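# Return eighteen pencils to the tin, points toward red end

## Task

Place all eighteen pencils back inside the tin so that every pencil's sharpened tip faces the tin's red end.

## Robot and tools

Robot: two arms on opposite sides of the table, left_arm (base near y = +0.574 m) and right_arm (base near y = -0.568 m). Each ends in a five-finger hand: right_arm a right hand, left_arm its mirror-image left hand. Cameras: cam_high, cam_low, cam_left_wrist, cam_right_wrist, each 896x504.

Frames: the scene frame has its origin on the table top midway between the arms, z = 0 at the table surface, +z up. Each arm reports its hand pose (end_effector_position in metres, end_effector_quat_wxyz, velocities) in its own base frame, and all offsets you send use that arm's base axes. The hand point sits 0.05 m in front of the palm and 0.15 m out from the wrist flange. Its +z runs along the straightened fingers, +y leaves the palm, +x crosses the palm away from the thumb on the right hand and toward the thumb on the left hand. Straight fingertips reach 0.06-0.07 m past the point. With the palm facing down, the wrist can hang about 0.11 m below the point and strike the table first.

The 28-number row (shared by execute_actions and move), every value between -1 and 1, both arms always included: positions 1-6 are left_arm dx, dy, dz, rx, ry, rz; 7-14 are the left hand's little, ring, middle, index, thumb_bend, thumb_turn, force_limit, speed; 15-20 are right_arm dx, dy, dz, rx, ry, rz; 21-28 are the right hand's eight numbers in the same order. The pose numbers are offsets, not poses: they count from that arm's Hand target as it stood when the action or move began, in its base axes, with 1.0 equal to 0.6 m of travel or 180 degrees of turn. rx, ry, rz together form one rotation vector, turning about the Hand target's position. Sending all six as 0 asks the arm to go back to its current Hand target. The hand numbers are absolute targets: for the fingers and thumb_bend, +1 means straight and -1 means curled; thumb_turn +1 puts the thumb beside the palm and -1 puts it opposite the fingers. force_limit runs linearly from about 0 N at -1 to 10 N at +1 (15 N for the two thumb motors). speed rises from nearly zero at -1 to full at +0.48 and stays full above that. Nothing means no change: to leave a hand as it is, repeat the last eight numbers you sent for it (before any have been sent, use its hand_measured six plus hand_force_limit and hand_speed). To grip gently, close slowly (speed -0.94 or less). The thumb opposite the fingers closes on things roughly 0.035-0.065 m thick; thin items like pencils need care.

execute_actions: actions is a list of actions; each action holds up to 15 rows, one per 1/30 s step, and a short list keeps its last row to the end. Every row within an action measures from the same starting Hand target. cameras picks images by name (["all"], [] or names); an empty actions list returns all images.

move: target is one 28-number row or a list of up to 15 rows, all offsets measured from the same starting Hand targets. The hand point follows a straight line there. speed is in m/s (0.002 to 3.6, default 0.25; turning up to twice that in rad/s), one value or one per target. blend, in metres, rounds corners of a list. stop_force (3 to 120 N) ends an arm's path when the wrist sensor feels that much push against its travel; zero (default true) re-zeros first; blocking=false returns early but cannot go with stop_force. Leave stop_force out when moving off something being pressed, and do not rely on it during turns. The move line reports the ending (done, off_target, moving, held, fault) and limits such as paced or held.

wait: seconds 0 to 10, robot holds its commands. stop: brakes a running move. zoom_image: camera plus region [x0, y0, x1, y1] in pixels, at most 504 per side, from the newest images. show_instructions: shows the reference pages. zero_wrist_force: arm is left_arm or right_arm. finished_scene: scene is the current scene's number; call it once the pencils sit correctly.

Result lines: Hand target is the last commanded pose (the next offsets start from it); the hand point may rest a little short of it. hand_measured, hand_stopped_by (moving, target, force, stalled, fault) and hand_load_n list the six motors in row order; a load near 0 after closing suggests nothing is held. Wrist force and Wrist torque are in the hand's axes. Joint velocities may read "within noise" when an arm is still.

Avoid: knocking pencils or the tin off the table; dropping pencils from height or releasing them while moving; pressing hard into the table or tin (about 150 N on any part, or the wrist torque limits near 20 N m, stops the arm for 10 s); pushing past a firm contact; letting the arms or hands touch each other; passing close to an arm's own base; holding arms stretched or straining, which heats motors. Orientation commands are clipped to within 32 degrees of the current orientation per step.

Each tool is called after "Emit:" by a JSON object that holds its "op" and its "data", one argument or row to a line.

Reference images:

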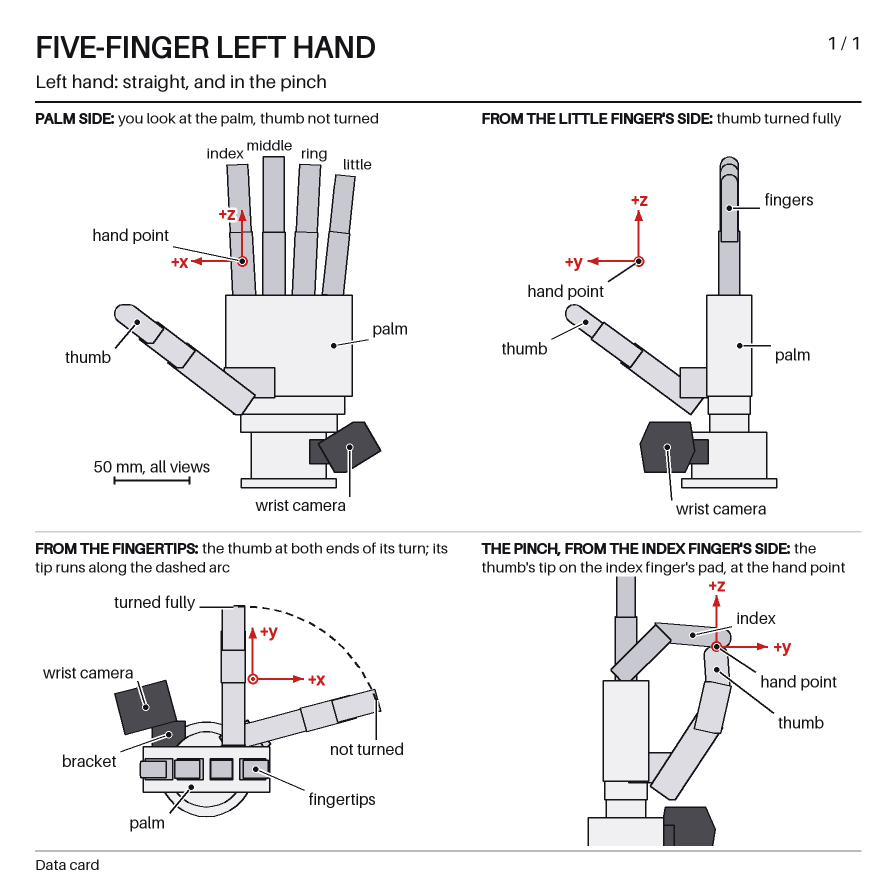

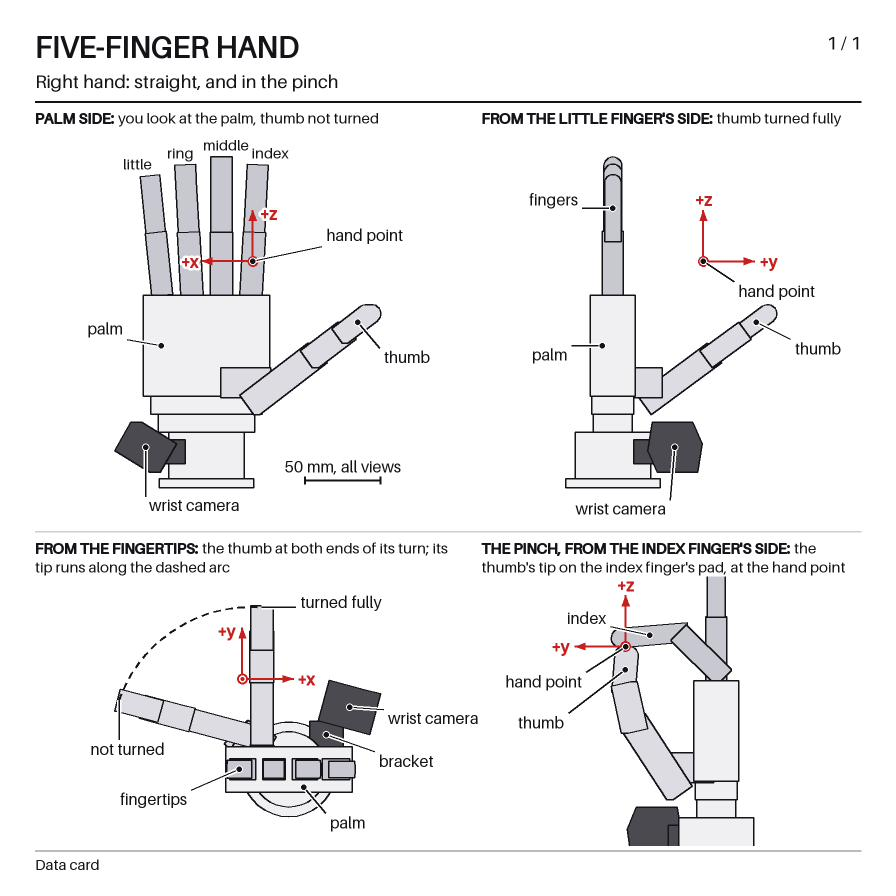

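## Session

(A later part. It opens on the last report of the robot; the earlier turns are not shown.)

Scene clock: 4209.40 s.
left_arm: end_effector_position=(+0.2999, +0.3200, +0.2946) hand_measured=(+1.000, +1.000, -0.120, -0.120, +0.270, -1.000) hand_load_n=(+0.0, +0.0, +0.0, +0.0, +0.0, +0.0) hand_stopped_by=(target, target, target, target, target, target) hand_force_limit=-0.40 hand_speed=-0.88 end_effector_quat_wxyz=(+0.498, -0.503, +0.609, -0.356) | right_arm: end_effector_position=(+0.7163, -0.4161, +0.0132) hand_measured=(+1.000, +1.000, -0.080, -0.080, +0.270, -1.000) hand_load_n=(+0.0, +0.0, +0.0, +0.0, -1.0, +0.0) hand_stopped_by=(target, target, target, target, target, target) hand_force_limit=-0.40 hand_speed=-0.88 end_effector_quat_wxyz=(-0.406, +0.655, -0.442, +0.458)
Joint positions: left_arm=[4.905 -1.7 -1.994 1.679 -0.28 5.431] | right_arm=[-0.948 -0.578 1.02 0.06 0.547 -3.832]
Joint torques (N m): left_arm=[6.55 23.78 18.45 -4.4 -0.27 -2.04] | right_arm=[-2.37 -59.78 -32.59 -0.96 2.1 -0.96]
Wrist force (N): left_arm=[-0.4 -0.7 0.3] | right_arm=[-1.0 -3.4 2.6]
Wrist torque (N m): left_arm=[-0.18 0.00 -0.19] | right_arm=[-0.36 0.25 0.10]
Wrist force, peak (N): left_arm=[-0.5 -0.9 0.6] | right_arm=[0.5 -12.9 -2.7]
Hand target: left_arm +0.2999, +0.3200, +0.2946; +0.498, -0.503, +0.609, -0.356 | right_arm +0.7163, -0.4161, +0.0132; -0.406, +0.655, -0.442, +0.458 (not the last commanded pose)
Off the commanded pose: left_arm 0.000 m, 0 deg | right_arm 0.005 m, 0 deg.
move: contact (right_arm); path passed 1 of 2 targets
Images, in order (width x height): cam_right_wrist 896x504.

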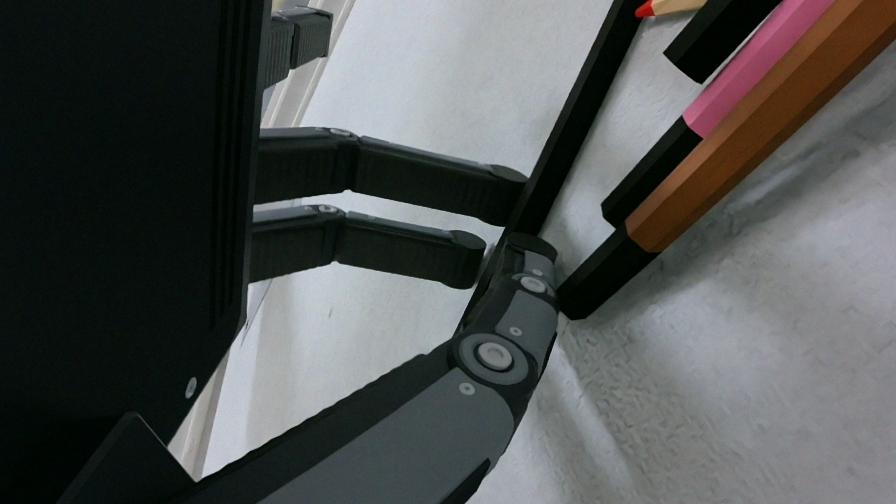

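Emit:
{"op": "move", "data": {
  "target": [
    [0,0,0,0,0,0,1,1,-0.12,-0.12,0.27,-1,-0.4,-0.88,0,0,-0.002,0,0,0,1,1,-0.6,-0.6,0.27,-1,-0.75,-0.92],
    [0,0,0,0,0,0,1,1,-0.12,-0.12,0.27,-1,-0.4,-0.88,0,0,-0.002,0,0,0,1,1,-0.65,-0.65,0.27,-1,-0.4,-0.92],
    [0,0,0,0,0,0,1,1,-0.12,-0.12,0.27,-1,-0.4,-0.88,0,0,0.0167,0,0,0,1,1,-0.65,-0.65,0.27,-1,-0.4,-0.92],
    [0,0,0,0,0,0,1,1,-0.12,-0.12,0.27,-1,-0.4,-0.88,0,0,0.17,0,0,0,1,1,-0.65,-0.65,0.27,-1,-0.4,-0.92]
  ],
  "speed": [0.02, 0.02, 0.01, 0.1],
  "cameras": ["cam_right_wrist"]
}}

Scene clock: 4218.67 s.
left_arm: end_effector_position=(+0.2999, +0.3200, +0.2946) hand_measured=(+1.000, +1.000, -0.120, -0.120, +0.270, -1.000) hand_load_n=(+0.0, +0.0, +0.0, +0.0, +0.0, +0.0) hand_stopped_by=(target, target, target, target, target, target) hand_force_limit=-0.40 hand_speed=-0.88 end_effector_quat_wxyz=(+0.498, -0.503, +0.609, -0.356) | right_arm: end_effector_position=(+0.7164, -0.4161, +0.1153) hand_measured=(+1.000, +1.000, -0.182, -0.204, +0.270, -1.000) hand_load_n=(+0.0, +0.0, +3.0, +1.5, +3.5, +1.5) hand_stopped_by=(target, target, force, force, target, target) hand_force_limit=-0.40 hand_speed=-0.92 end_effector_quat_wxyz=(-0.406, +0.655, -0.442, +0.458)
Joint positions: left_arm=[4.905 -1.7 -1.994 1.679 -0.28 5.431] | right_arm=[-0.948 -0.678 0.935 0.244 0.547 -3.832]
Joint torques (N m): left_arm=[6.7 23.55 18.42 -4.46 -0.21 -1.99] | right_arm=[-3.96 -46.84 -5.85 0.23 -2.04 -0.54]
Wrist force (N): left_arm=[-0.2 -0.7 0.3] | right_arm=[-1.0 -1.3 3.3]
Wrist torque (N m): left_arm=[-0.18 -0.03 -0.18] | right_arm=[-0.22 0.26 0.15]
Wrist force, peak (N): left_arm=[-0.5 -1.0 0.4] | right_arm=[0.0 -13.1 -1.6]
Hand target: left_arm +0.2999, +0.3200, +0.2946; +0.498, -0.503, +0.609, -0.356 | right_arm +0.7163, -0.4161, +0.1152; -0.406, +0.655, -0.442, +0.458
Off the commanded pose: left_arm 0.000 m, 0 deg | right_arm 0.000 m, 0 deg.
move: done
Images, in order (width x height): cam_right_wrist 896x504.

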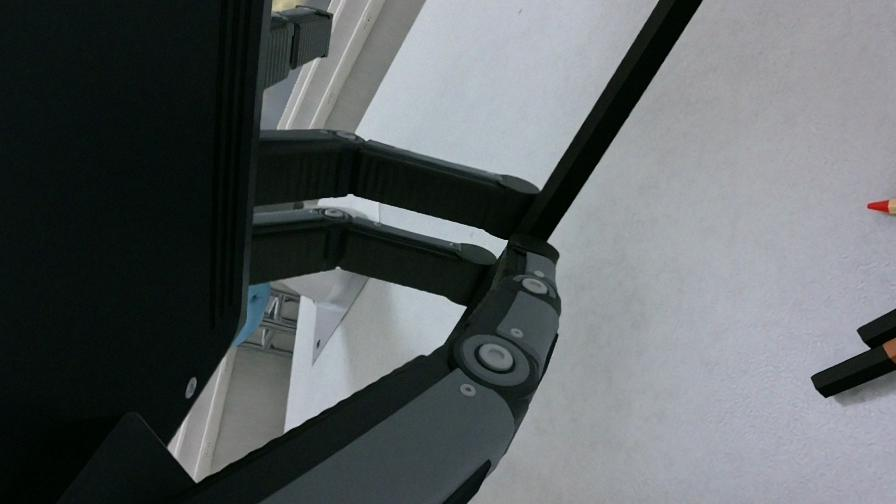

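Emit:
{"op": "move", "data": {
  "target": [
    [0,0,0,0,0,0,1,1,-0.12,-0.12,0.27,-1,-0.4,-0.88,-0.194,-0.04,0.09,0,0,-0.03,1,1,-0.65,-0.65,0.27,-1,-0.4,-0.92],
    [0,0,0,0,0,0,1,1,-0.12,-0.12,0.27,-1,-0.4,-0.88,-0.444,-0.14,0.058,0,0,-0.06,1,1,-0.65,-0.65,0.27,-1,-0.4,-0.92],
    [0,0,0,0,0,0,1,1,-0.12,-0.12,0.27,-1,-0.4,-0.88,-0.5247,-0.1815,-0.1137,0,0,-0.081,1,1,-0.65,-0.65,0.27,-1,-0.4,-0.92]
  ],
  "speed": [0.2, 0.25, 0.15],
  "blend": [0.05, 0.05, 0],
  "cameras": ["cam_high"]
}}

Emit:
{"op": "zoom_image", "data": {
  "camera": "cam_high",
  "region": [290, 285, 420, 415]
}}

Emit:
{"op": "zoom_image", "data": {
  "camera": "cam_high",
  "region": [440, 315, 570, 465]
}}

Scene clock: 4234.10 s.
left_arm: end_effector_position=(+0.2999, +0.3200, +0.2946) hand_measured=(+1.000, +1.000, -0.120, -0.120, +0.270, -1.000) hand_load_n=(+0.0, +0.0, +0.0, +0.0, +0.0, +0.0) hand_stopped_by=(target, target, target, target, target, target) hand_force_limit=-0.40 hand_speed=-0.88 end_effector_quat_wxyz=(+0.498, -0.503, +0.609, -0.356) | right_arm: end_effector_position=(+0.4015, -0.5249, +0.0471) hand_measured=(+1.000, +1.000, -0.182, -0.204, +0.270, -1.000) hand_load_n=(-0.5, +0.0, +2.5, +1.5, +3.0, +1.0) hand_stopped_by=(target, target, force, force, target, target) hand_force_limit=-0.40 hand_speed=-0.92 end_effector_quat_wxyz=(-0.345, +0.594, -0.522, +0.506)
Joint positions: left_arm=[4.905 -1.7 -1.994 1.679 -0.28 5.431] | right_arm=[-1.489 -0.817 1.467 0.256 0.324 -4.273]
Joint torques (N m): left_arm=[5.92 23.16 17.75 -4.49 -0.19 -1.97] | right_arm=[0.82 -38.38 -30.19 2.28 0.3 -0.35]
Wrist force (N): left_arm=[-0.2 -0.8 0.4] | right_arm=[-0.5 -1.7 2.7]
Wrist torque (N m): left_arm=[-0.19 -0.02 -0.17] | right_arm=[-0.21 0.20 0.23]
Wrist force, peak (N): left_arm=[-0.7 -0.8 0.7] | right_arm=[-1.2 -0.8 5.3]
Hand target: left_arm +0.2999, +0.3200, +0.2946; +0.498, -0.503, +0.609, -0.356 | right_arm +0.4015, -0.5250, +0.0470; -0.345, +0.594, -0.522, +0.506
Off the commanded pose: left_arm 0.000 m, 0 deg | right_arm 0.000 m, 0 deg.
move: done
Images, in order (width x height): cam_high 896x504.

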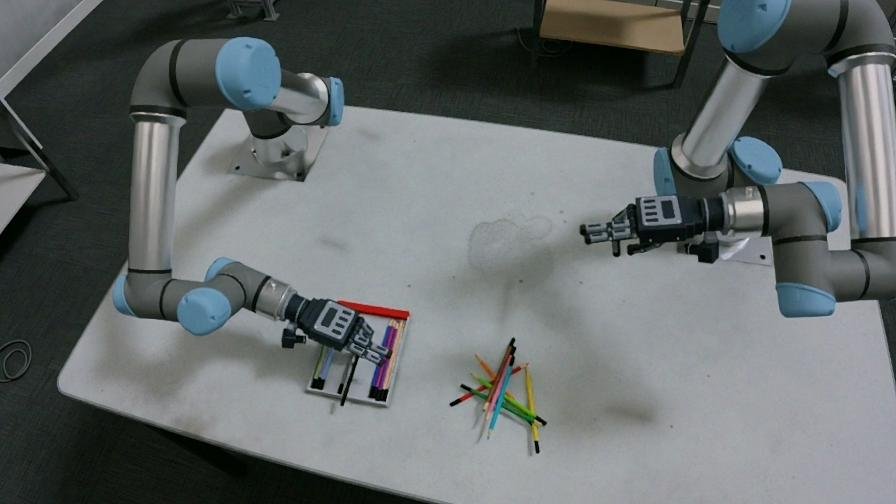

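Scaled by 3.877 from the camera's 896x504 image, which has a finer 1280x720 frame.

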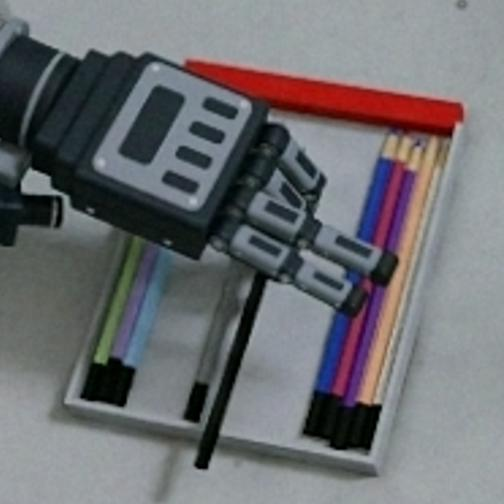

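Scaled by 3.360 from the camera's 896x504 image, which has a finer 1280x720 frame.

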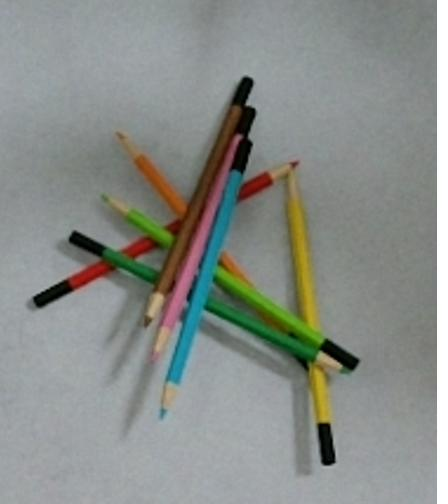

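Emit:
{"op": "wait", "data": {
  "seconds": 0,
  "cameras": ["cam_low", "cam_right_wrist"]
}}

Emit:
{"op": "zoom_image", "data": {
  "camera": "cam_low",
  "region": [320, 170, 480, 290]
}}

Scene clock: 4245.73 s.
left_arm: end_effector_position=(+0.2999, +0.3200, +0.2946) hand_measured=(+1.000, +1.000, -0.120, -0.120, +0.270, -1.000) hand_load_n=(+0.0, +0.0, +0.0, +0.0, +0.0, +0.0) hand_stopped_by=(target, target, target, target, target, target) hand_force_limit=-0.40 hand_speed=-0.88 end_effector_quat_wxyz=(+0.498, -0.503, +0.609, -0.356) | right_arm: end_effector_position=(+0.4015, -0.5250, +0.0470) hand_measured=(+1.000, +1.000, -0.182, -0.204, +0.270, -1.000) hand_load_n=(+0.0, +0.0, +3.0, +1.5, +3.0, +1.0) hand_stopped_by=(target, target, force, force, target, target) hand_force_limit=-0.40 hand_speed=-0.92 end_effector_quat_wxyz=(-0.345, +0.594, -0.522, +0.506)
Joint positions: left_arm=[4.905 -1.7 -1.994 1.679 -0.28 5.431] | right_arm=[-1.489 -0.817 1.467 0.256 0.324 -4.273]
Joint torques (N m): left_arm=[6.59 23.56 18.3 -4.6 -0.21 -2.03] | right_arm=[2.86 -34.3 -28.91 0.25 1.38 -1.05]
Wrist force (N): left_arm=[-0.5 -0.6 0.5] | right_arm=[-0.3 -1.8 2.9]
Wrist torque (N m): left_arm=[-0.18 0.01 -0.19] | right_arm=[-0.23 0.17 0.23]
Wrist force, peak (N): left_arm=[-0.5 -0.8 0.5] | right_arm=[-0.4 -1.7 3.1]
Hand target: left_arm +0.2999, +0.3200, +0.2946; +0.498, -0.503, +0.609, -0.356 | right_arm +0.4015, -0.5250, +0.0470; -0.345, +0.594, -0.522, +0.506
Off the commanded pose: left_arm 0.000 m, 0 deg | right_arm 0.000 m, 0 deg.
Images, in order (width x height): cam_low 896x504, cam_right_wrist 896x504.

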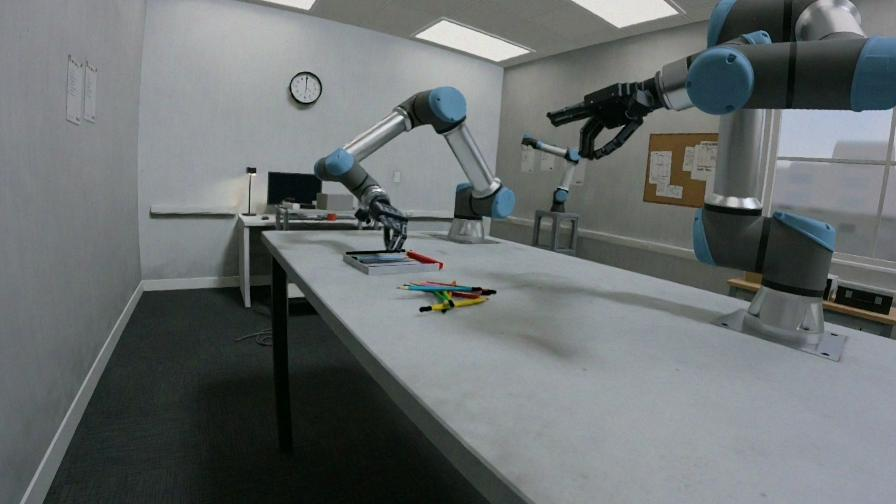

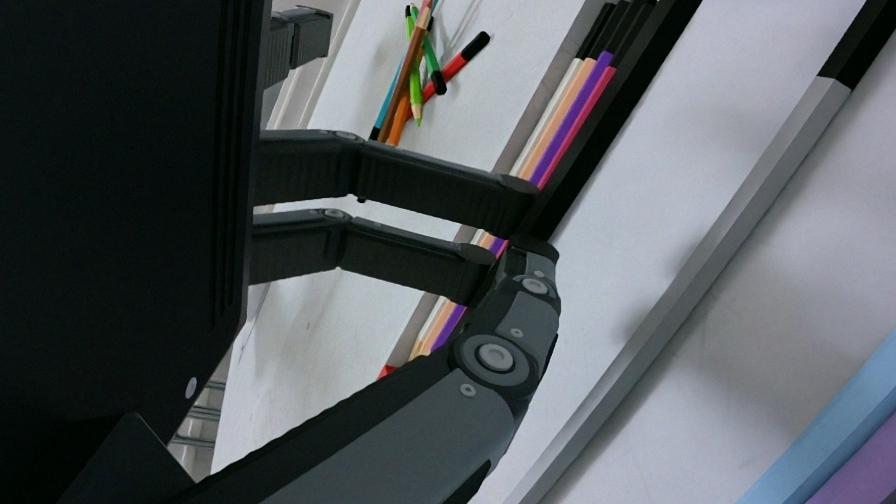

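Scaled by 3.150 from the camera's 896x504 image, which has a finer 1280x720 frame.

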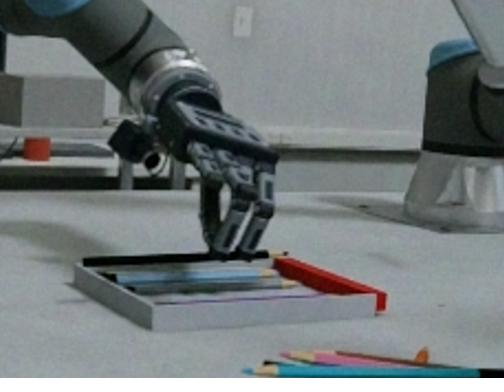

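Emit:
{"op": "move", "data": {
  "target": [0,0,0,0,0,0,1,1,-0.12,-0.12,0.27,-1,-0.4,-0.88,0.0133,0.0517,-0.01,0,0,0.0074,1,1,-0.65,-0.65,0.27,-1,-0.4,-0.92],
  "speed": 0.08,
  "cameras": ["cam_high"]
}}

Emit:
{"op": "zoom_image", "data": {
  "camera": "cam_high",
  "region": [290, 285, 420, 415]
}}

Scene clock: 4266.43 s.
left_arm: end_effector_position=(+0.2999, +0.3200, +0.2946) hand_measured=(+1.000, +1.000, -0.120, -0.120, +0.270, -1.000) hand_load_n=(+0.0, +0.0, +0.0, +0.0, +0.0, +0.0) hand_stopped_by=(target, target, target, target, target, target) hand_force_limit=-0.40 hand_speed=-0.88 end_effector_quat_wxyz=(+0.498, -0.503, +0.609, -0.356) | right_arm: end_effector_position=(+0.4096, -0.4939, +0.0411) hand_measured=(+1.000, +1.000, -0.182, -0.204, +0.270, -1.000) hand_load_n=(+0.0, +0.0, +3.0, +1.5, +3.0, +1.5) hand_stopped_by=(target, target, force, force, target, target) hand_force_limit=-0.40 hand_speed=-0.92 end_effector_quat_wxyz=(-0.351, +0.600, -0.515, +0.502)
Joint positions: left_arm=[4.905 -1.7 -1.994 1.679 -0.28 5.431] | right_arm=[-1.469 -0.847 1.547 0.214 0.321 -4.282]
Joint torques (N m): left_arm=[6.77 23.42 18.09 -4.58 -0.17 -2.01] | right_arm=[-8.6 -35.09 -27.82 3.38 -2.23 0.55]
Wrist force (N): left_arm=[-0.3 -0.6 0.4] | right_arm=[-0.4 -1.7 2.9]
Wrist torque (N m): left_arm=[-0.19 -0.01 -0.18] | right_arm=[-0.24 0.16 0.23]
Wrist force, peak (N): left_arm=[-0.4 -0.9 0.6] | right_arm=[-0.3 -1.8 3.1]
Hand target: left_arm +0.2999, +0.3200, +0.2946; +0.498, -0.503, +0.609, -0.356 | right_arm +0.4095, -0.4940, +0.0410; -0.351, +0.600, -0.515, +0.502
Off the commanded pose: left_arm 0.000 m, 0 deg | right_arm 0.000 m, 0 deg.
move: done
Images, in order (width x height): cam_high 896x504.

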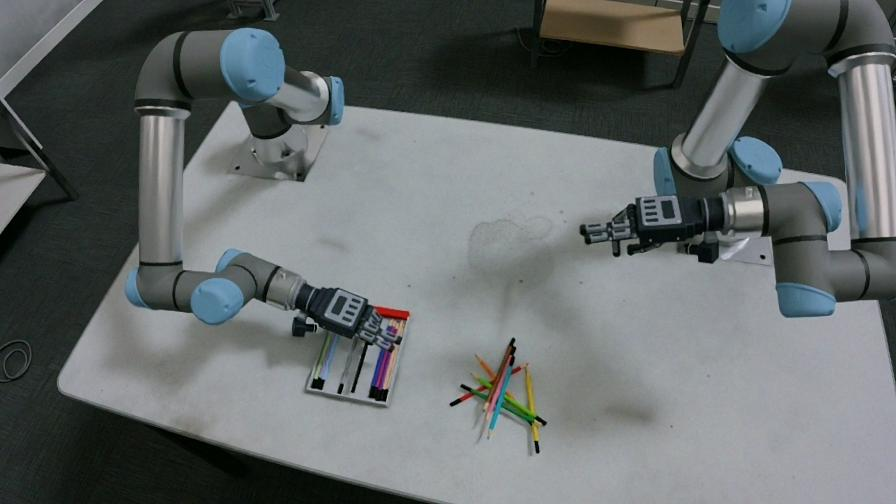

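Scaled by 3.877 from the camera's 896x504 image, which has a finer 1280x720 frame.

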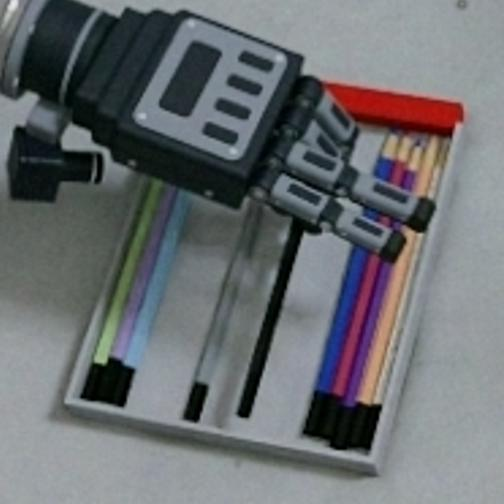

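Emit:
{"op": "move", "data": {
  "target": [
    [0,0,0,0,0,0,1,1,-0.12,-0.12,0.27,-1,-0.4,-0.88,0,-0.006,-0.01,0,0,0,1,1,-0.65,-0.65,0.27,-1,-0.4,-0.92],
    [0,0,0,0,0,0,1,1,-0.12,-0.12,0.27,-1,-0.4,-0.88,0,-0.006,-0.05,0,0,0,1,1,-0.65,-0.65,0.27,-1,-0.4,-0.92]
  ],
  "speed": [0.05, 0.015],
  "stop_force": 3,
  "cameras": ["cam_high"]
}}

Emit:
{"op": "zoom_image", "data": {
  "camera": "cam_high",
  "region": [290, 285, 420, 415]
}}

Scene clock: 4279.27 s.
left_arm: end_effector_position=(+0.2999, +0.3200, +0.2946) hand_measured=(+1.000, +1.000, -0.120, -0.120, +0.270, -1.000) hand_load_n=(+0.0, +0.0, +0.0, +0.0, +0.0, +0.0) hand_stopped_by=(target, target, target, target, target, target) hand_force_limit=-0.40 hand_speed=-0.88 end_effector_quat_wxyz=(+0.498, -0.503, +0.609, -0.356) | right_arm: end_effector_position=(+0.4095, -0.4975, +0.0175) hand_measured=(+1.000, +1.000, -0.182, -0.204, +0.270, -1.000) hand_load_n=(+0.0, +0.0, +3.5, +2.0, +1.5, +0.5) hand_stopped_by=(target, target, force, force, target, target) hand_force_limit=-0.40 hand_speed=-0.92 end_effector_quat_wxyz=(-0.351, +0.600, -0.515, +0.502)
Joint positions: left_arm=[4.905 -1.7 -1.994 1.679 -0.28 5.431] | right_arm=[-1.47 -0.804 1.542 0.178 0.321 -4.284]
Joint torques (N m): left_arm=[6.75 22.75 17.72 -4.66 -0.24 -1.95] | right_arm=[4.77 -49.55 -28.01 3.59 1.73 -0.85]
Wrist force (N): left_arm=[-0.5 -0.4 0.5] | right_arm=[0.7 -3.5 2.6]
Wrist torque (N m): left_arm=[-0.15 0.02 -0.20] | right_arm=[-0.29 0.14 0.21]
Wrist force, peak (N): left_arm=[-0.4 -0.7 0.8] | right_arm=[1.5 -8.8 -0.7]
Hand target: left_arm +0.2999, +0.3200, +0.2946; +0.498, -0.503, +0.609, -0.356 | right_arm +0.4095, -0.4976, +0.0175; -0.351, +0.600, -0.515, +0.502 (not the last commanded pose)
Off the commanded pose: left_arm 0.000 m, 0 deg | right_arm 0.007 m, 0 deg.
move: contact (right_arm); path passed 1 of 2 targets
Images, in order (width x height): cam_high 896x504.

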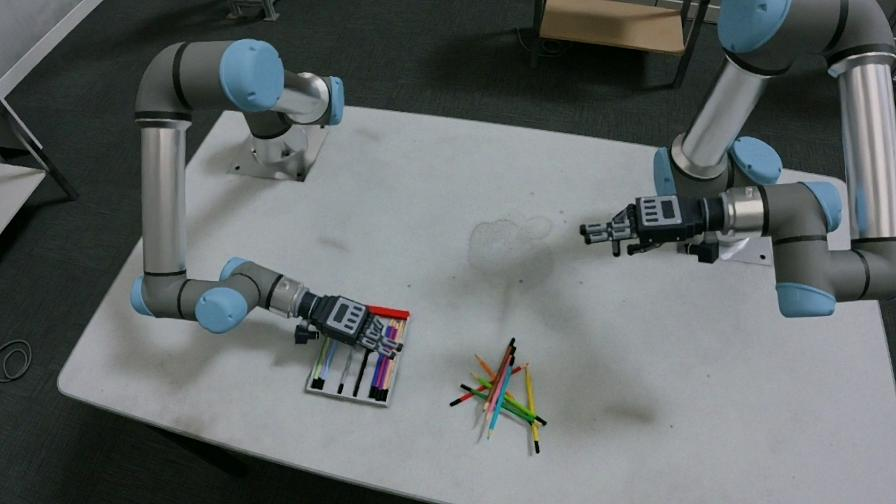

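Scaled by 3.877 from the camera's 896x504 image, which has a finer 1280x720 frame.

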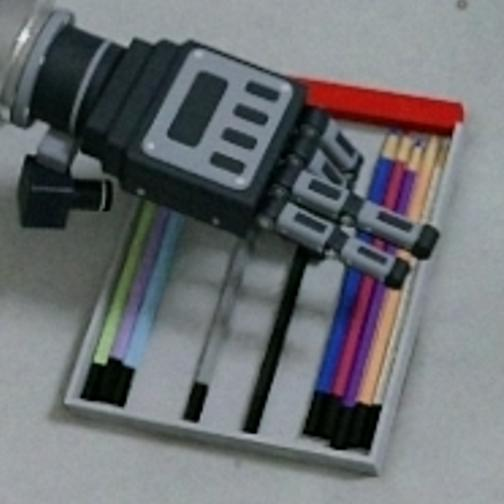

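Emit:
{"op": "move", "data": {
  "target": [
    [0,0,0,0,0,0,1,1,-0.12,-0.12,0.27,-1,-0.4,-0.88,0,0,0.0008,0,0,0,1,1,-0.08,-0.08,0.27,-1,-0.4,-0.88],
    [0,0,0,0,0,0,1,1,-0.12,-0.12,0.27,-1,-0.4,-0.88,0,0,0.08,0,0,0,1,1,1,1,0.26,-1,-0.4,-0.3],
    [0,0,0,0,0,0,1,1,-0.12,-0.12,0.27,-1,-0.4,-0.88,0.0342,-0.0558,0.0458,0,0,0,1,1,1,1,0.26,-1,-0.4,-0.3]
  ],
  "speed": [0.05, 0.1, 0.12],
  "cameras": ["cam_right_wrist"]
}}

Scene clock: 4291.93 s.
left_arm: end_effector_position=(+0.2999, +0.3200, +0.2946) hand_measured=(+1.000, +1.000, -0.120, -0.120, +0.270, -1.000) hand_load_n=(+0.0, -0.5, +0.0, +0.0, +0.0, +0.0) hand_stopped_by=(target, target, target, target, target, target) hand_force_limit=-0.40 hand_speed=-0.88 end_effector_quat_wxyz=(+0.498, -0.503, +0.609, -0.356) | right_arm: end_effector_position=(+0.4301, -0.5310, +0.0450) hand_measured=(+1.000, +1.000, +1.000, +1.000, +0.260, -1.000) hand_load_n=(+0.0, +0.0, +0.0, +0.0, +0.0, +0.0) hand_stopped_by=(target, target, target, target, target, target) hand_force_limit=-0.40 hand_speed=-0.30 end_effector_quat_wxyz=(-0.351, +0.600, -0.515, +0.502)
Joint positions: left_arm=[4.905 -1.7 -1.994 1.679 -0.28 5.431] | right_arm=[-1.439 -0.788 1.402 0.231 0.341 -4.21]
Joint torques (N m): left_arm=[6.41 23.26 17.76 -4.6 -0.28 -1.93] | right_arm=[-9.91 -38.97 -14.67 3.24 -4.45 0.86]
Wrist force (N): left_arm=[-0.2 -0.8 0.4] | right_arm=[-0.4 -1.6 2.4]
Wrist torque (N m): left_arm=[-0.20 -0.02 -0.17] | right_arm=[-0.16 0.20 0.13]
Wrist force, peak (N): left_arm=[-0.6 -0.7 0.7] | right_arm=[0.5 -4.1 2.4]
Hand target: left_arm +0.2999, +0.3200, +0.2946; +0.498, -0.503, +0.609, -0.356 | right_arm +0.4300, -0.5310, +0.0450; -0.351, +0.600, -0.515, +0.502
Off the commanded pose: left_arm 0.000 m, 0 deg | right_arm 0.000 m, 0 deg.
move: done
Images, in order (width x height): cam_right_wrist 896x504.

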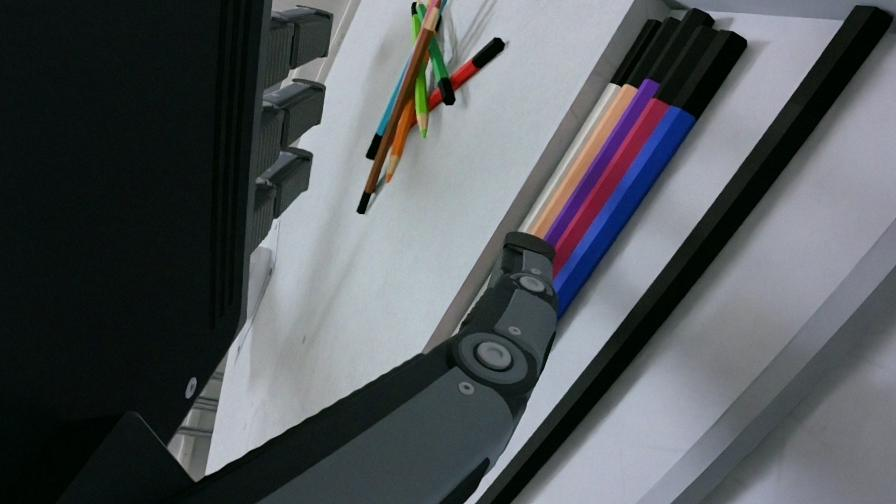

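Emit:
{"op": "move", "data": {
  "target": [
    [0,0,0,0,0,0,1,1,-0.12,-0.12,0.27,-1,-0.4,-0.88,0,0,-0.018,0,0,0,1,1,1,1,0.26,-1,-0.4,-0.3],
    [0,0,0,0,0,0,1,1,-0.12,-0.12,0.27,-1,-0.4,-0.88,0,0,-0.05,0,0,0,1,1,1,1,0.26,-1,-0.4,-0.3]
  ],
  "speed": [0.06, 0.02],
  "stop_force": 4
}}

Scene clock: 4301.00 s.
left_arm: end_effector_position=(+0.2999, +0.3200, +0.2946) hand_measured=(+1.000, +1.000, -0.120, -0.120, +0.270, -1.000) hand_load_n=(+0.0, +0.0, +0.0, +0.0, +0.0, +0.0) hand_stopped_by=(target, target, target, target, target, target) hand_force_limit=-0.40 hand_speed=-0.88 end_effector_quat_wxyz=(+0.498, -0.503, +0.609, -0.356) | right_arm: end_effector_position=(+0.4300, -0.5310, +0.0202) hand_measured=(+1.000, +1.000, +1.000, +1.000, +0.260, -1.000) hand_load_n=(-0.5, +0.0, +0.0, +0.0, -1.5, -1.0) hand_stopped_by=(target, target, target, target, target, target) hand_force_limit=-0.40 hand_speed=-0.30 end_effector_quat_wxyz=(-0.351, +0.600, -0.515, +0.502)
Joint positions: left_arm=[4.905 -1.7 -1.994 1.679 -0.28 5.431] | right_arm=[-1.439 -0.753 1.412 0.186 0.341 -4.21]
Joint torques (N m): left_arm=[6.54 22.86 17.56 -4.61 -0.16 -2] | right_arm=[-4.55 -52.97 -28.42 0.86 -1.84 0.33]
Wrist force (N): left_arm=[-0.4 -0.6 0.4] | right_arm=[0.3 -3.9 2.6]
Wrist torque (N m): left_arm=[-0.19 0.00 -0.19] | right_arm=[-0.31 0.18 0.10]
Wrist force, peak (N): left_arm=[-0.4 -1.0 0.6] | right_arm=[1.4 -10.1 1.5]
Hand target: left_arm +0.2999, +0.3200, +0.2946; +0.498, -0.503, +0.609, -0.356 | right_arm +0.4300, -0.5310, +0.0202; -0.351, +0.600, -0.515, +0.502 (not the last commanded pose)
Off the commanded pose: left_arm 0.000 m, 0 deg | right_arm 0.005 m, 0 deg.
move: contact (right_arm); path passed 1 of 2 targets

Emit:
{"op": "move", "data": {
  "target": [
    [0,0,0,0,0,0,1,1,-0.12,-0.12,0.27,-1,-0.4,-0.88,0,0,0.0008,0,0,0,1,1,1,1,0.26,-1,-0.4,-0.3],
    [0,0,0,0,0,0,1,1,-0.12,-0.12,0.27,-1,-0.4,-0.88,-0.0975,0,0.0008,0,0,0,1,1,1,1,0.26,-1,-0.4,-0.3]
  ],
  "speed": [0.02, 0.035],
  "stop_force": 4,
  "cameras": ["cam_right_wrist"]
}}

Scene clock: 4312.97 s.
left_arm: end_effector_position=(+0.2999, +0.3200, +0.2946) hand_measured=(+1.000, +1.000, -0.120, -0.120, +0.270, -1.000) hand_load_n=(+0.0, +0.0, +0.0, +0.0, +0.0, +0.0) hand_stopped_by=(target, target, target, target, target, target) hand_force_limit=-0.40 hand_speed=-0.88 end_effector_quat_wxyz=(+0.498, -0.503, +0.609, -0.356) | right_arm: end_effector_position=(+0.3715, -0.5310, +0.0207) hand_measured=(+1.000, +1.000, +1.000, +1.000, +0.258, -1.000) hand_load_n=(+0.0, +0.0, -0.5, +0.0, -4.0, -1.0) hand_stopped_by=(target, target, target, target, target, target) hand_force_limit=-0.40 hand_speed=-0.30 end_effector_quat_wxyz=(-0.351, +0.600, -0.515, +0.502)
Joint positions: left_arm=[4.905 -1.7 -1.994 1.679 -0.28 5.431] | right_arm=[-1.548 -0.724 1.43 0.424 0.28 -4.508]
Joint torques (N m): left_arm=[6.57 22.71 17.28 -4.6 -0.16 -2.02] | right_arm=[6.52 -51.17 -27.17 -0.09 2 -1.06]
Wrist force (N): left_arm=[-0.3 -0.5 0.3] | right_arm=[-0.1 -7.4 3.0]
Wrist torque (N m): left_arm=[-0.16 -0.03 -0.18] | right_arm=[-0.45 0.30 0.15]
Wrist force, peak (N): left_arm=[-0.7 -0.9 0.5] | right_arm=[0.8 -7.8 5.3]
Hand target: left_arm +0.2999, +0.3200, +0.2946; +0.498, -0.503, +0.609, -0.356 | right_arm +0.3715, -0.5310, +0.0207; -0.351, +0.600, -0.515, +0.502
Off the commanded pose: left_arm 0.000 m, 0 deg | right_arm 0.000 m, 0 deg.
move: done
Images, in order (width x height): cam_right_wrist 896x504.

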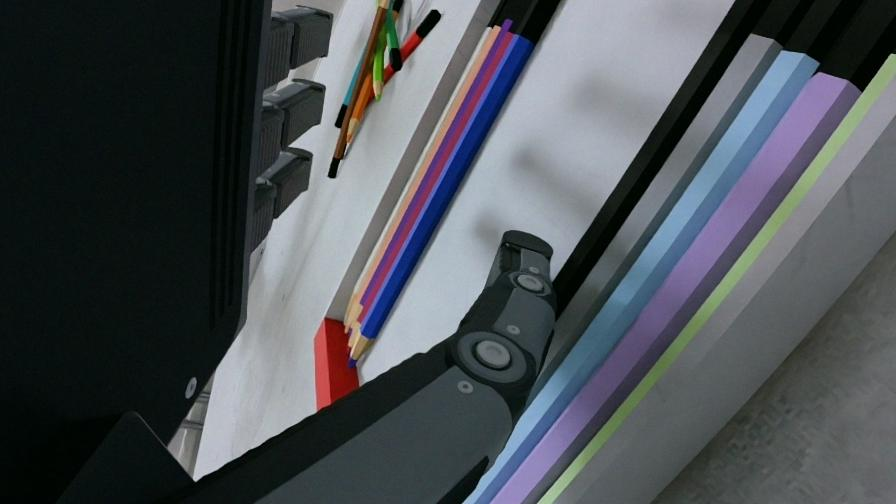

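Emit:
{"op": "move", "data": {
  "target": [
    [0,0,0,0,0,0,1,1,1,1,0.26,-1,-0.4,-0.3,0,0,0.17,0,0,0,1,1,1,1,0.26,-1,-0.4,-0.3],
    [0.2,0.3,-0.124,0,0,0,1,1,1,1,0.26,-1,-0.4,-0.3,-0.119,0.135,0.382,0,0,0,1,1,1,1,0.26,-1,-0.4,-0.3],
    [0.2885,0.4667,-0.3243,0,0,0,1,1,1,1,0.26,-1,-0.4,-0.3,-0.119,0.135,0.382,0,0,0,1,1,1,1,0.26,-1,-0.4,-0.3]
  ],
  "speed": [0.12, 0.25, 0.2],
  "blend": [0.03, 0.05, 0],
  "cameras": ["cam_high", "cam_left_wrist"]
}}

Emit:
{"op": "zoom_image", "data": {
  "camera": "cam_high",
  "region": [290, 285, 420, 415]
}}

Scene clock: 4345.97 s.
left_arm: end_effector_position=(+0.4730, +0.5999, +0.1000) hand_measured=(+1.000, +1.000, +1.000, +1.000, +0.260, -1.000) hand_load_n=(+0.0, -0.5, +0.0, +0.0, +0.0, +0.0) hand_stopped_by=(target, target, target, target, target, target) hand_force_limit=-0.40 hand_speed=-0.30 end_effector_quat_wxyz=(+0.498, -0.503, +0.610, -0.356) | right_arm: end_effector_position=(+0.3001, -0.4500, +0.2499) hand_measured=(+1.000, +1.000, +1.000, +1.000, +0.260, -1.000) hand_load_n=(+0.0, -0.5, +0.0, +0.0, +0.0, +0.0) hand_stopped_by=(target, target, target, target, target, target) hand_force_limit=-0.40 hand_speed=-0.30 end_effector_quat_wxyz=(-0.351, +0.600, -0.515, +0.502)
Joint positions: left_arm=[4.529 -2.477 -0.999 2.676 -0.356 4.169] | right_arm=[-1.707 -1.131 1.621 1.222 0.255 -5.11]
Joint torques (N m): left_arm=[10.28 40.64 25.59 0.68 2.82 -1.1] | right_arm=[7.17 -24.44 -30.44 3.7 -4.08 -1.12]
Wrist force (N): left_arm=[-0.4 -0.3 0.7] | right_arm=[-0.5 -1.7 2.9]
Wrist torque (N m): left_arm=[-0.17 0.02 -0.11] | right_arm=[-0.24 0.24 0.24]
Wrist force, peak (N): left_arm=[-1.0 0.8 1.5] | right_arm=[0.0 -7.6 3.1]
Hand target: left_arm +0.4730, +0.6000, +0.1000; +0.498, -0.503, +0.609, -0.356 | right_arm +0.3001, -0.4500, +0.2499; -0.351, +0.600, -0.515, +0.502
Off the commanded pose: left_arm 0.000 m, 0 deg | right_arm 0.000 m, 0 deg.
move: done; blend cut to 0 m at target 1
Images, in order (width x height): cam_high 896x504, cam_left_wrist 896x504.

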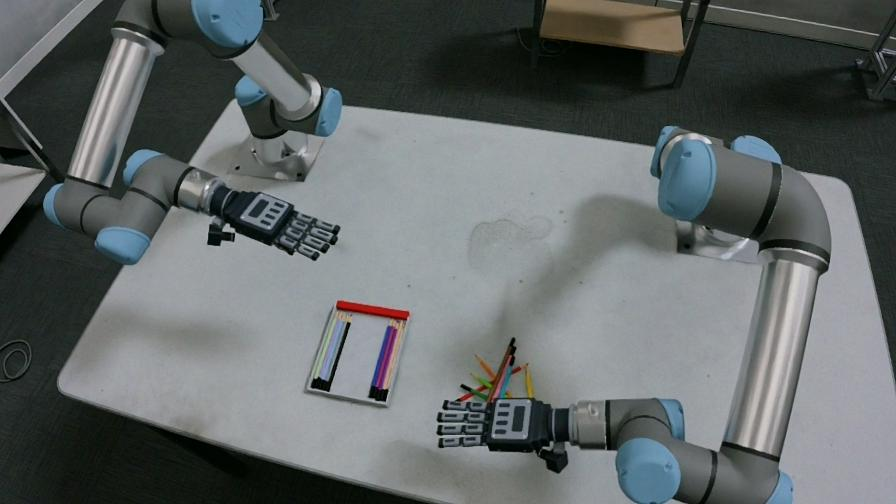

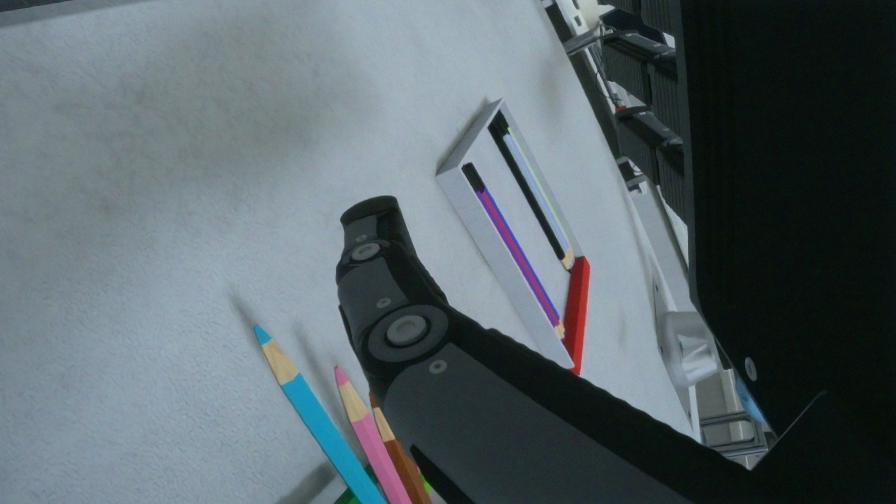

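Scaled by 3.877 from the camera's 896x504 image, which has a finer 1280x720 frame.

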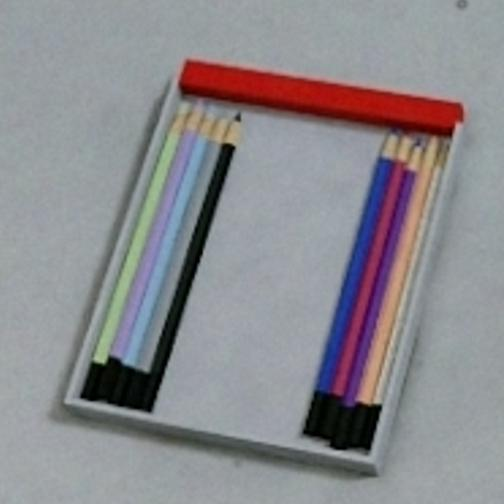

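Emit:
{"op": "move", "data": {
  "target": [0.0417,-0.0805,-0.0833,0,0,0,1,1,1,1,0.26,-1,-0.4,-0.3,0,0,0,0,0,0,1,1,1,1,0.26,-1,-0.4,-0.3],
  "speed": 0.12,
  "cameras": ["cam_left_wrist"]
}}

Scene clock: 4499.00 s.
left_arm: end_effector_position=(+0.4980, +0.5518, +0.0502) hand_measured=(+1.000, +1.000, +1.000, +1.000, +0.260, -1.000) hand_load_n=(+0.0, +0.0, +0.0, +0.0, +0.0, +0.0) hand_stopped_by=(target, target, target, target, target, target) hand_force_limit=-0.40 hand_speed=-0.30 end_effector_quat_wxyz=(+0.498, -0.503, +0.609, -0.356) | right_arm: end_effector_position=(+0.3001, -0.4500, +0.2499) hand_measured=(+1.000, +1.000, +1.000, +1.000, +0.260, -1.000) hand_load_n=(-0.5, +0.0, +0.0, +0.0, +0.0, +0.0) hand_stopped_by=(target, target, target, target, target, target) hand_force_limit=-0.40 hand_speed=-0.30 end_effector_quat_wxyz=(-0.351, +0.600, -0.515, +0.502)
Joint positions: left_arm=[4.473 -2.424 -1.222 2.943 -0.397 4.064] | right_arm=[-1.707 -1.131 1.621 1.222 0.255 -5.11]
Joint torques (N m): left_arm=[7.47 38.46 11.04 -0.83 2.64 1.8] | right_arm=[7.06 -24.06 -30.62 3.75 -4.25 -1.06]
Wrist force (N): left_arm=[-0.7 -0.6 0.7] | right_arm=[-0.6 -1.8 2.6]
Wrist torque (N m): left_arm=[-0.21 0.07 -0.10] | right_arm=[-0.23 0.26 0.23]
Wrist force, peak (N): left_arm=[-1.6 -1.0 -0.4] | right_arm=[-0.6 -1.9 3.0]
Hand target: left_arm +0.4980, +0.5517, +0.0500; +0.498, -0.503, +0.609, -0.356 | right_arm +0.3001, -0.4500, +0.2499; -0.351, +0.600, -0.515, +0.502
Off the commanded pose: left_arm 0.000 m, 0 deg | right_arm 0.000 m, 0 deg.
move: done
Images, in order (width x height): cam_left_wrist 896x504.

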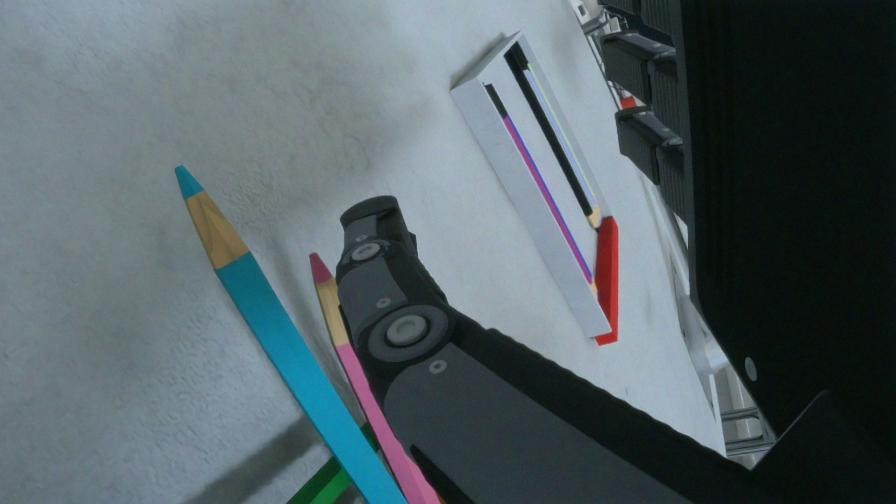

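Emit:
{"op": "move", "data": {
  "target": [-0.06,-0.0062,0.0033,0,0,0,1,1,-0.13,-0.13,0.27,-1,-0.4,-0.3,0,0,0,0,0,0,1,1,1,1,0.26,-1,-0.4,-0.3],
  "speed": 0.1,
  "cameras": ["cam_left_wrist", "cam_low"]
}}

Emit:
{"op": "zoom_image", "data": {
  "camera": "cam_low",
  "region": [370, 240, 570, 340]
}}

Scene clock: 4573.30 s.
left_arm: end_effector_position=(+0.4620, +0.5481, +0.0521) hand_measured=(+1.000, +1.000, -0.130, -0.130, +0.270, -1.000) hand_load_n=(+0.0, +0.0, +0.0, +0.5, +0.0, +0.5) hand_stopped_by=(target, target, target, target, target, target) hand_force_limit=-0.40 hand_speed=-0.30 end_effector_quat_wxyz=(+0.498, -0.503, +0.609, -0.356) | right_arm: end_effector_position=(+0.3001, -0.4500, +0.2499) hand_measured=(+1.000, +1.000, +1.000, +1.000, +0.260, -1.000) hand_load_n=(+0.0, +0.0, +0.0, +0.0, +0.0, +0.0) hand_stopped_by=(target, target, target, target, target, target) hand_force_limit=-0.40 hand_speed=-0.30 end_effector_quat_wxyz=(-0.351, +0.600, -0.515, +0.502)
Joint positions: left_arm=[4.531 -2.405 -1.273 2.874 -0.354 4.173] | right_arm=[-1.707 -1.131 1.621 1.222 0.255 -5.11]
Joint torques (N m): left_arm=[-2.28 37.26 12.4 0.56 -0.37 -0.85] | right_arm=[7.38 -24.32 -29.87 3.79 -4.2 -1.06]
Wrist force (N): left_arm=[-0.6 -0.7 0.3] | right_arm=[-0.6 -1.7 2.8]
Wrist torque (N m): left_arm=[-0.19 0.03 -0.20] | right_arm=[-0.23 0.24 0.24]
Wrist force, peak (N): left_arm=[-0.4 -0.6 1.4] | right_arm=[-0.6 -1.9 3.0]
Hand target: left_arm +0.4620, +0.5480, +0.0520; +0.498, -0.503, +0.609, -0.356 | right_arm +0.3001, -0.4500, +0.2499; -0.351, +0.600, -0.515, +0.502
Off the commanded pose: left_arm 0.000 m, 0 deg | right_arm 0.000 m, 0 deg.
move: done
Images, in order (width x height): cam_low 896x504, cam_left_wrist 896x504.

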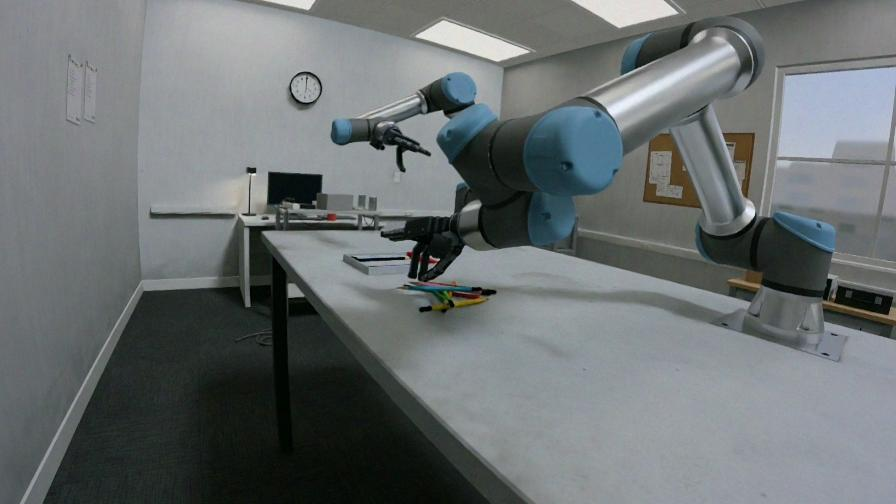

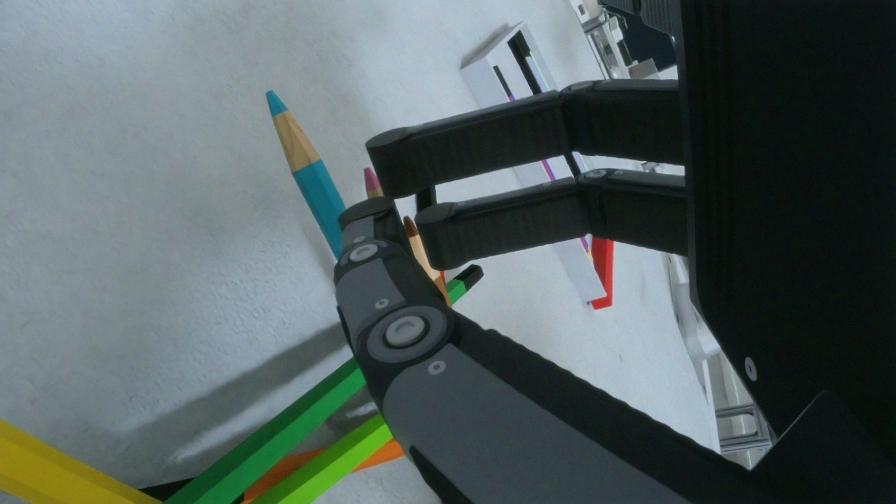

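Scaled by 2.520 from the camera's 896x504 image, which has a finer 1280x720 frame.

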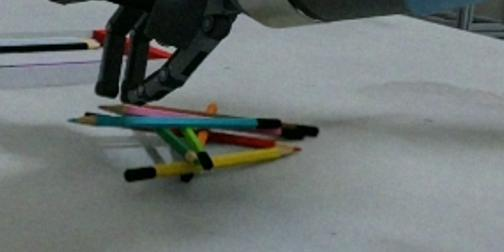

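Emit:
{"op": "move", "data": {
  "target": [-0.005, 0.0067, -0.0117,0,0,0,1,1,-0.15,-0.15,0.27,-1,-0.4,-0.3,0,0,0,0,0,0,1,1,1,1,0.26,-1,-0.4,-0.3],
  "speed": 0.06,
  "cameras": ["cam_left_wrist"]
}}

Scene clock: 4601.97 s.
left_arm: end_effector_position=(+0.4589, +0.5521, +0.0449) hand_measured=(+1.000, +1.000, -0.150, -0.150, +0.270, -1.000) hand_load_n=(+0.0, -0.5, +0.0, +0.0, +0.0, +0.0) hand_stopped_by=(target, target, target, target, target, target) hand_force_limit=-0.40 hand_speed=-0.30 end_effector_quat_wxyz=(+0.498, -0.503, +0.609, -0.356) | right_arm: end_effector_position=(+0.3001, -0.4500, +0.2499) hand_measured=(+1.000, +1.000, +1.000, +1.000, +0.260, -1.000) hand_load_n=(+0.0, +0.0, +0.0, +0.0, +0.0, -0.5) hand_stopped_by=(target, target, target, target, target, target) hand_force_limit=-0.40 hand_speed=-0.30 end_effector_quat_wxyz=(-0.351, +0.600, -0.515, +0.502)
Joint positions: left_arm=[4.537 -2.422 -1.263 2.869 -0.35 4.187] | right_arm=[-1.707 -1.131 1.621 1.222 0.255 -5.11]
Joint torques (N m): left_arm=[-0.99 56.63 12.05 -3.44 1.79 -0.42] | right_arm=[7.48 -24.8 -29.91 3.77 -4.24 -1.04]
Wrist force (N): left_arm=[-0.5 -0.4 0.4] | right_arm=[-0.6 -1.8 2.8]
Wrist torque (N m): left_arm=[-0.15 0.02 -0.21] | right_arm=[-0.25 0.24 0.23]
Wrist force, peak (N): left_arm=[-0.5 -0.8 0.7] | right_arm=[-0.6 -1.7 3.1]
Hand target: left_arm +0.4590, +0.5520, +0.0450; +0.498, -0.503, +0.609, -0.356 | right_arm +0.3001, -0.4500, +0.2499; -0.351, +0.600, -0.515, +0.502
Off the commanded pose: left_arm 0.000 m, 0 deg | right_arm 0.000 m, 0 deg.
move: done
Images, in order (width x height): cam_left_wrist 896x504.

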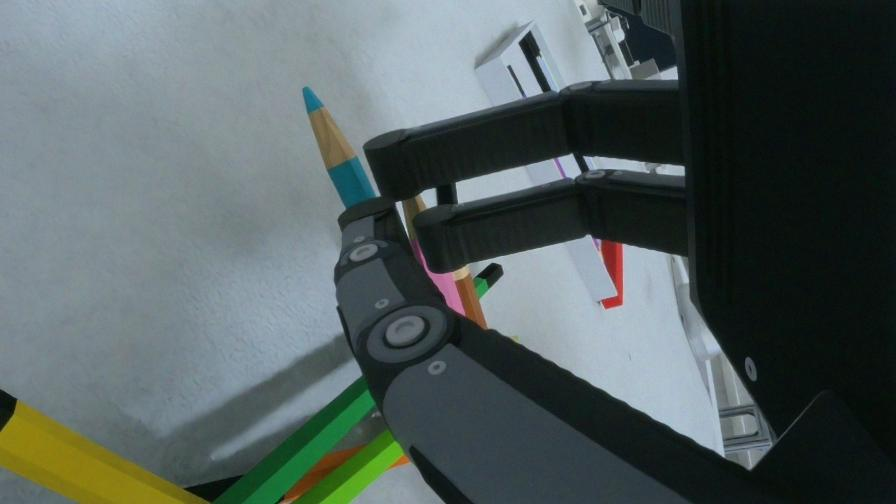

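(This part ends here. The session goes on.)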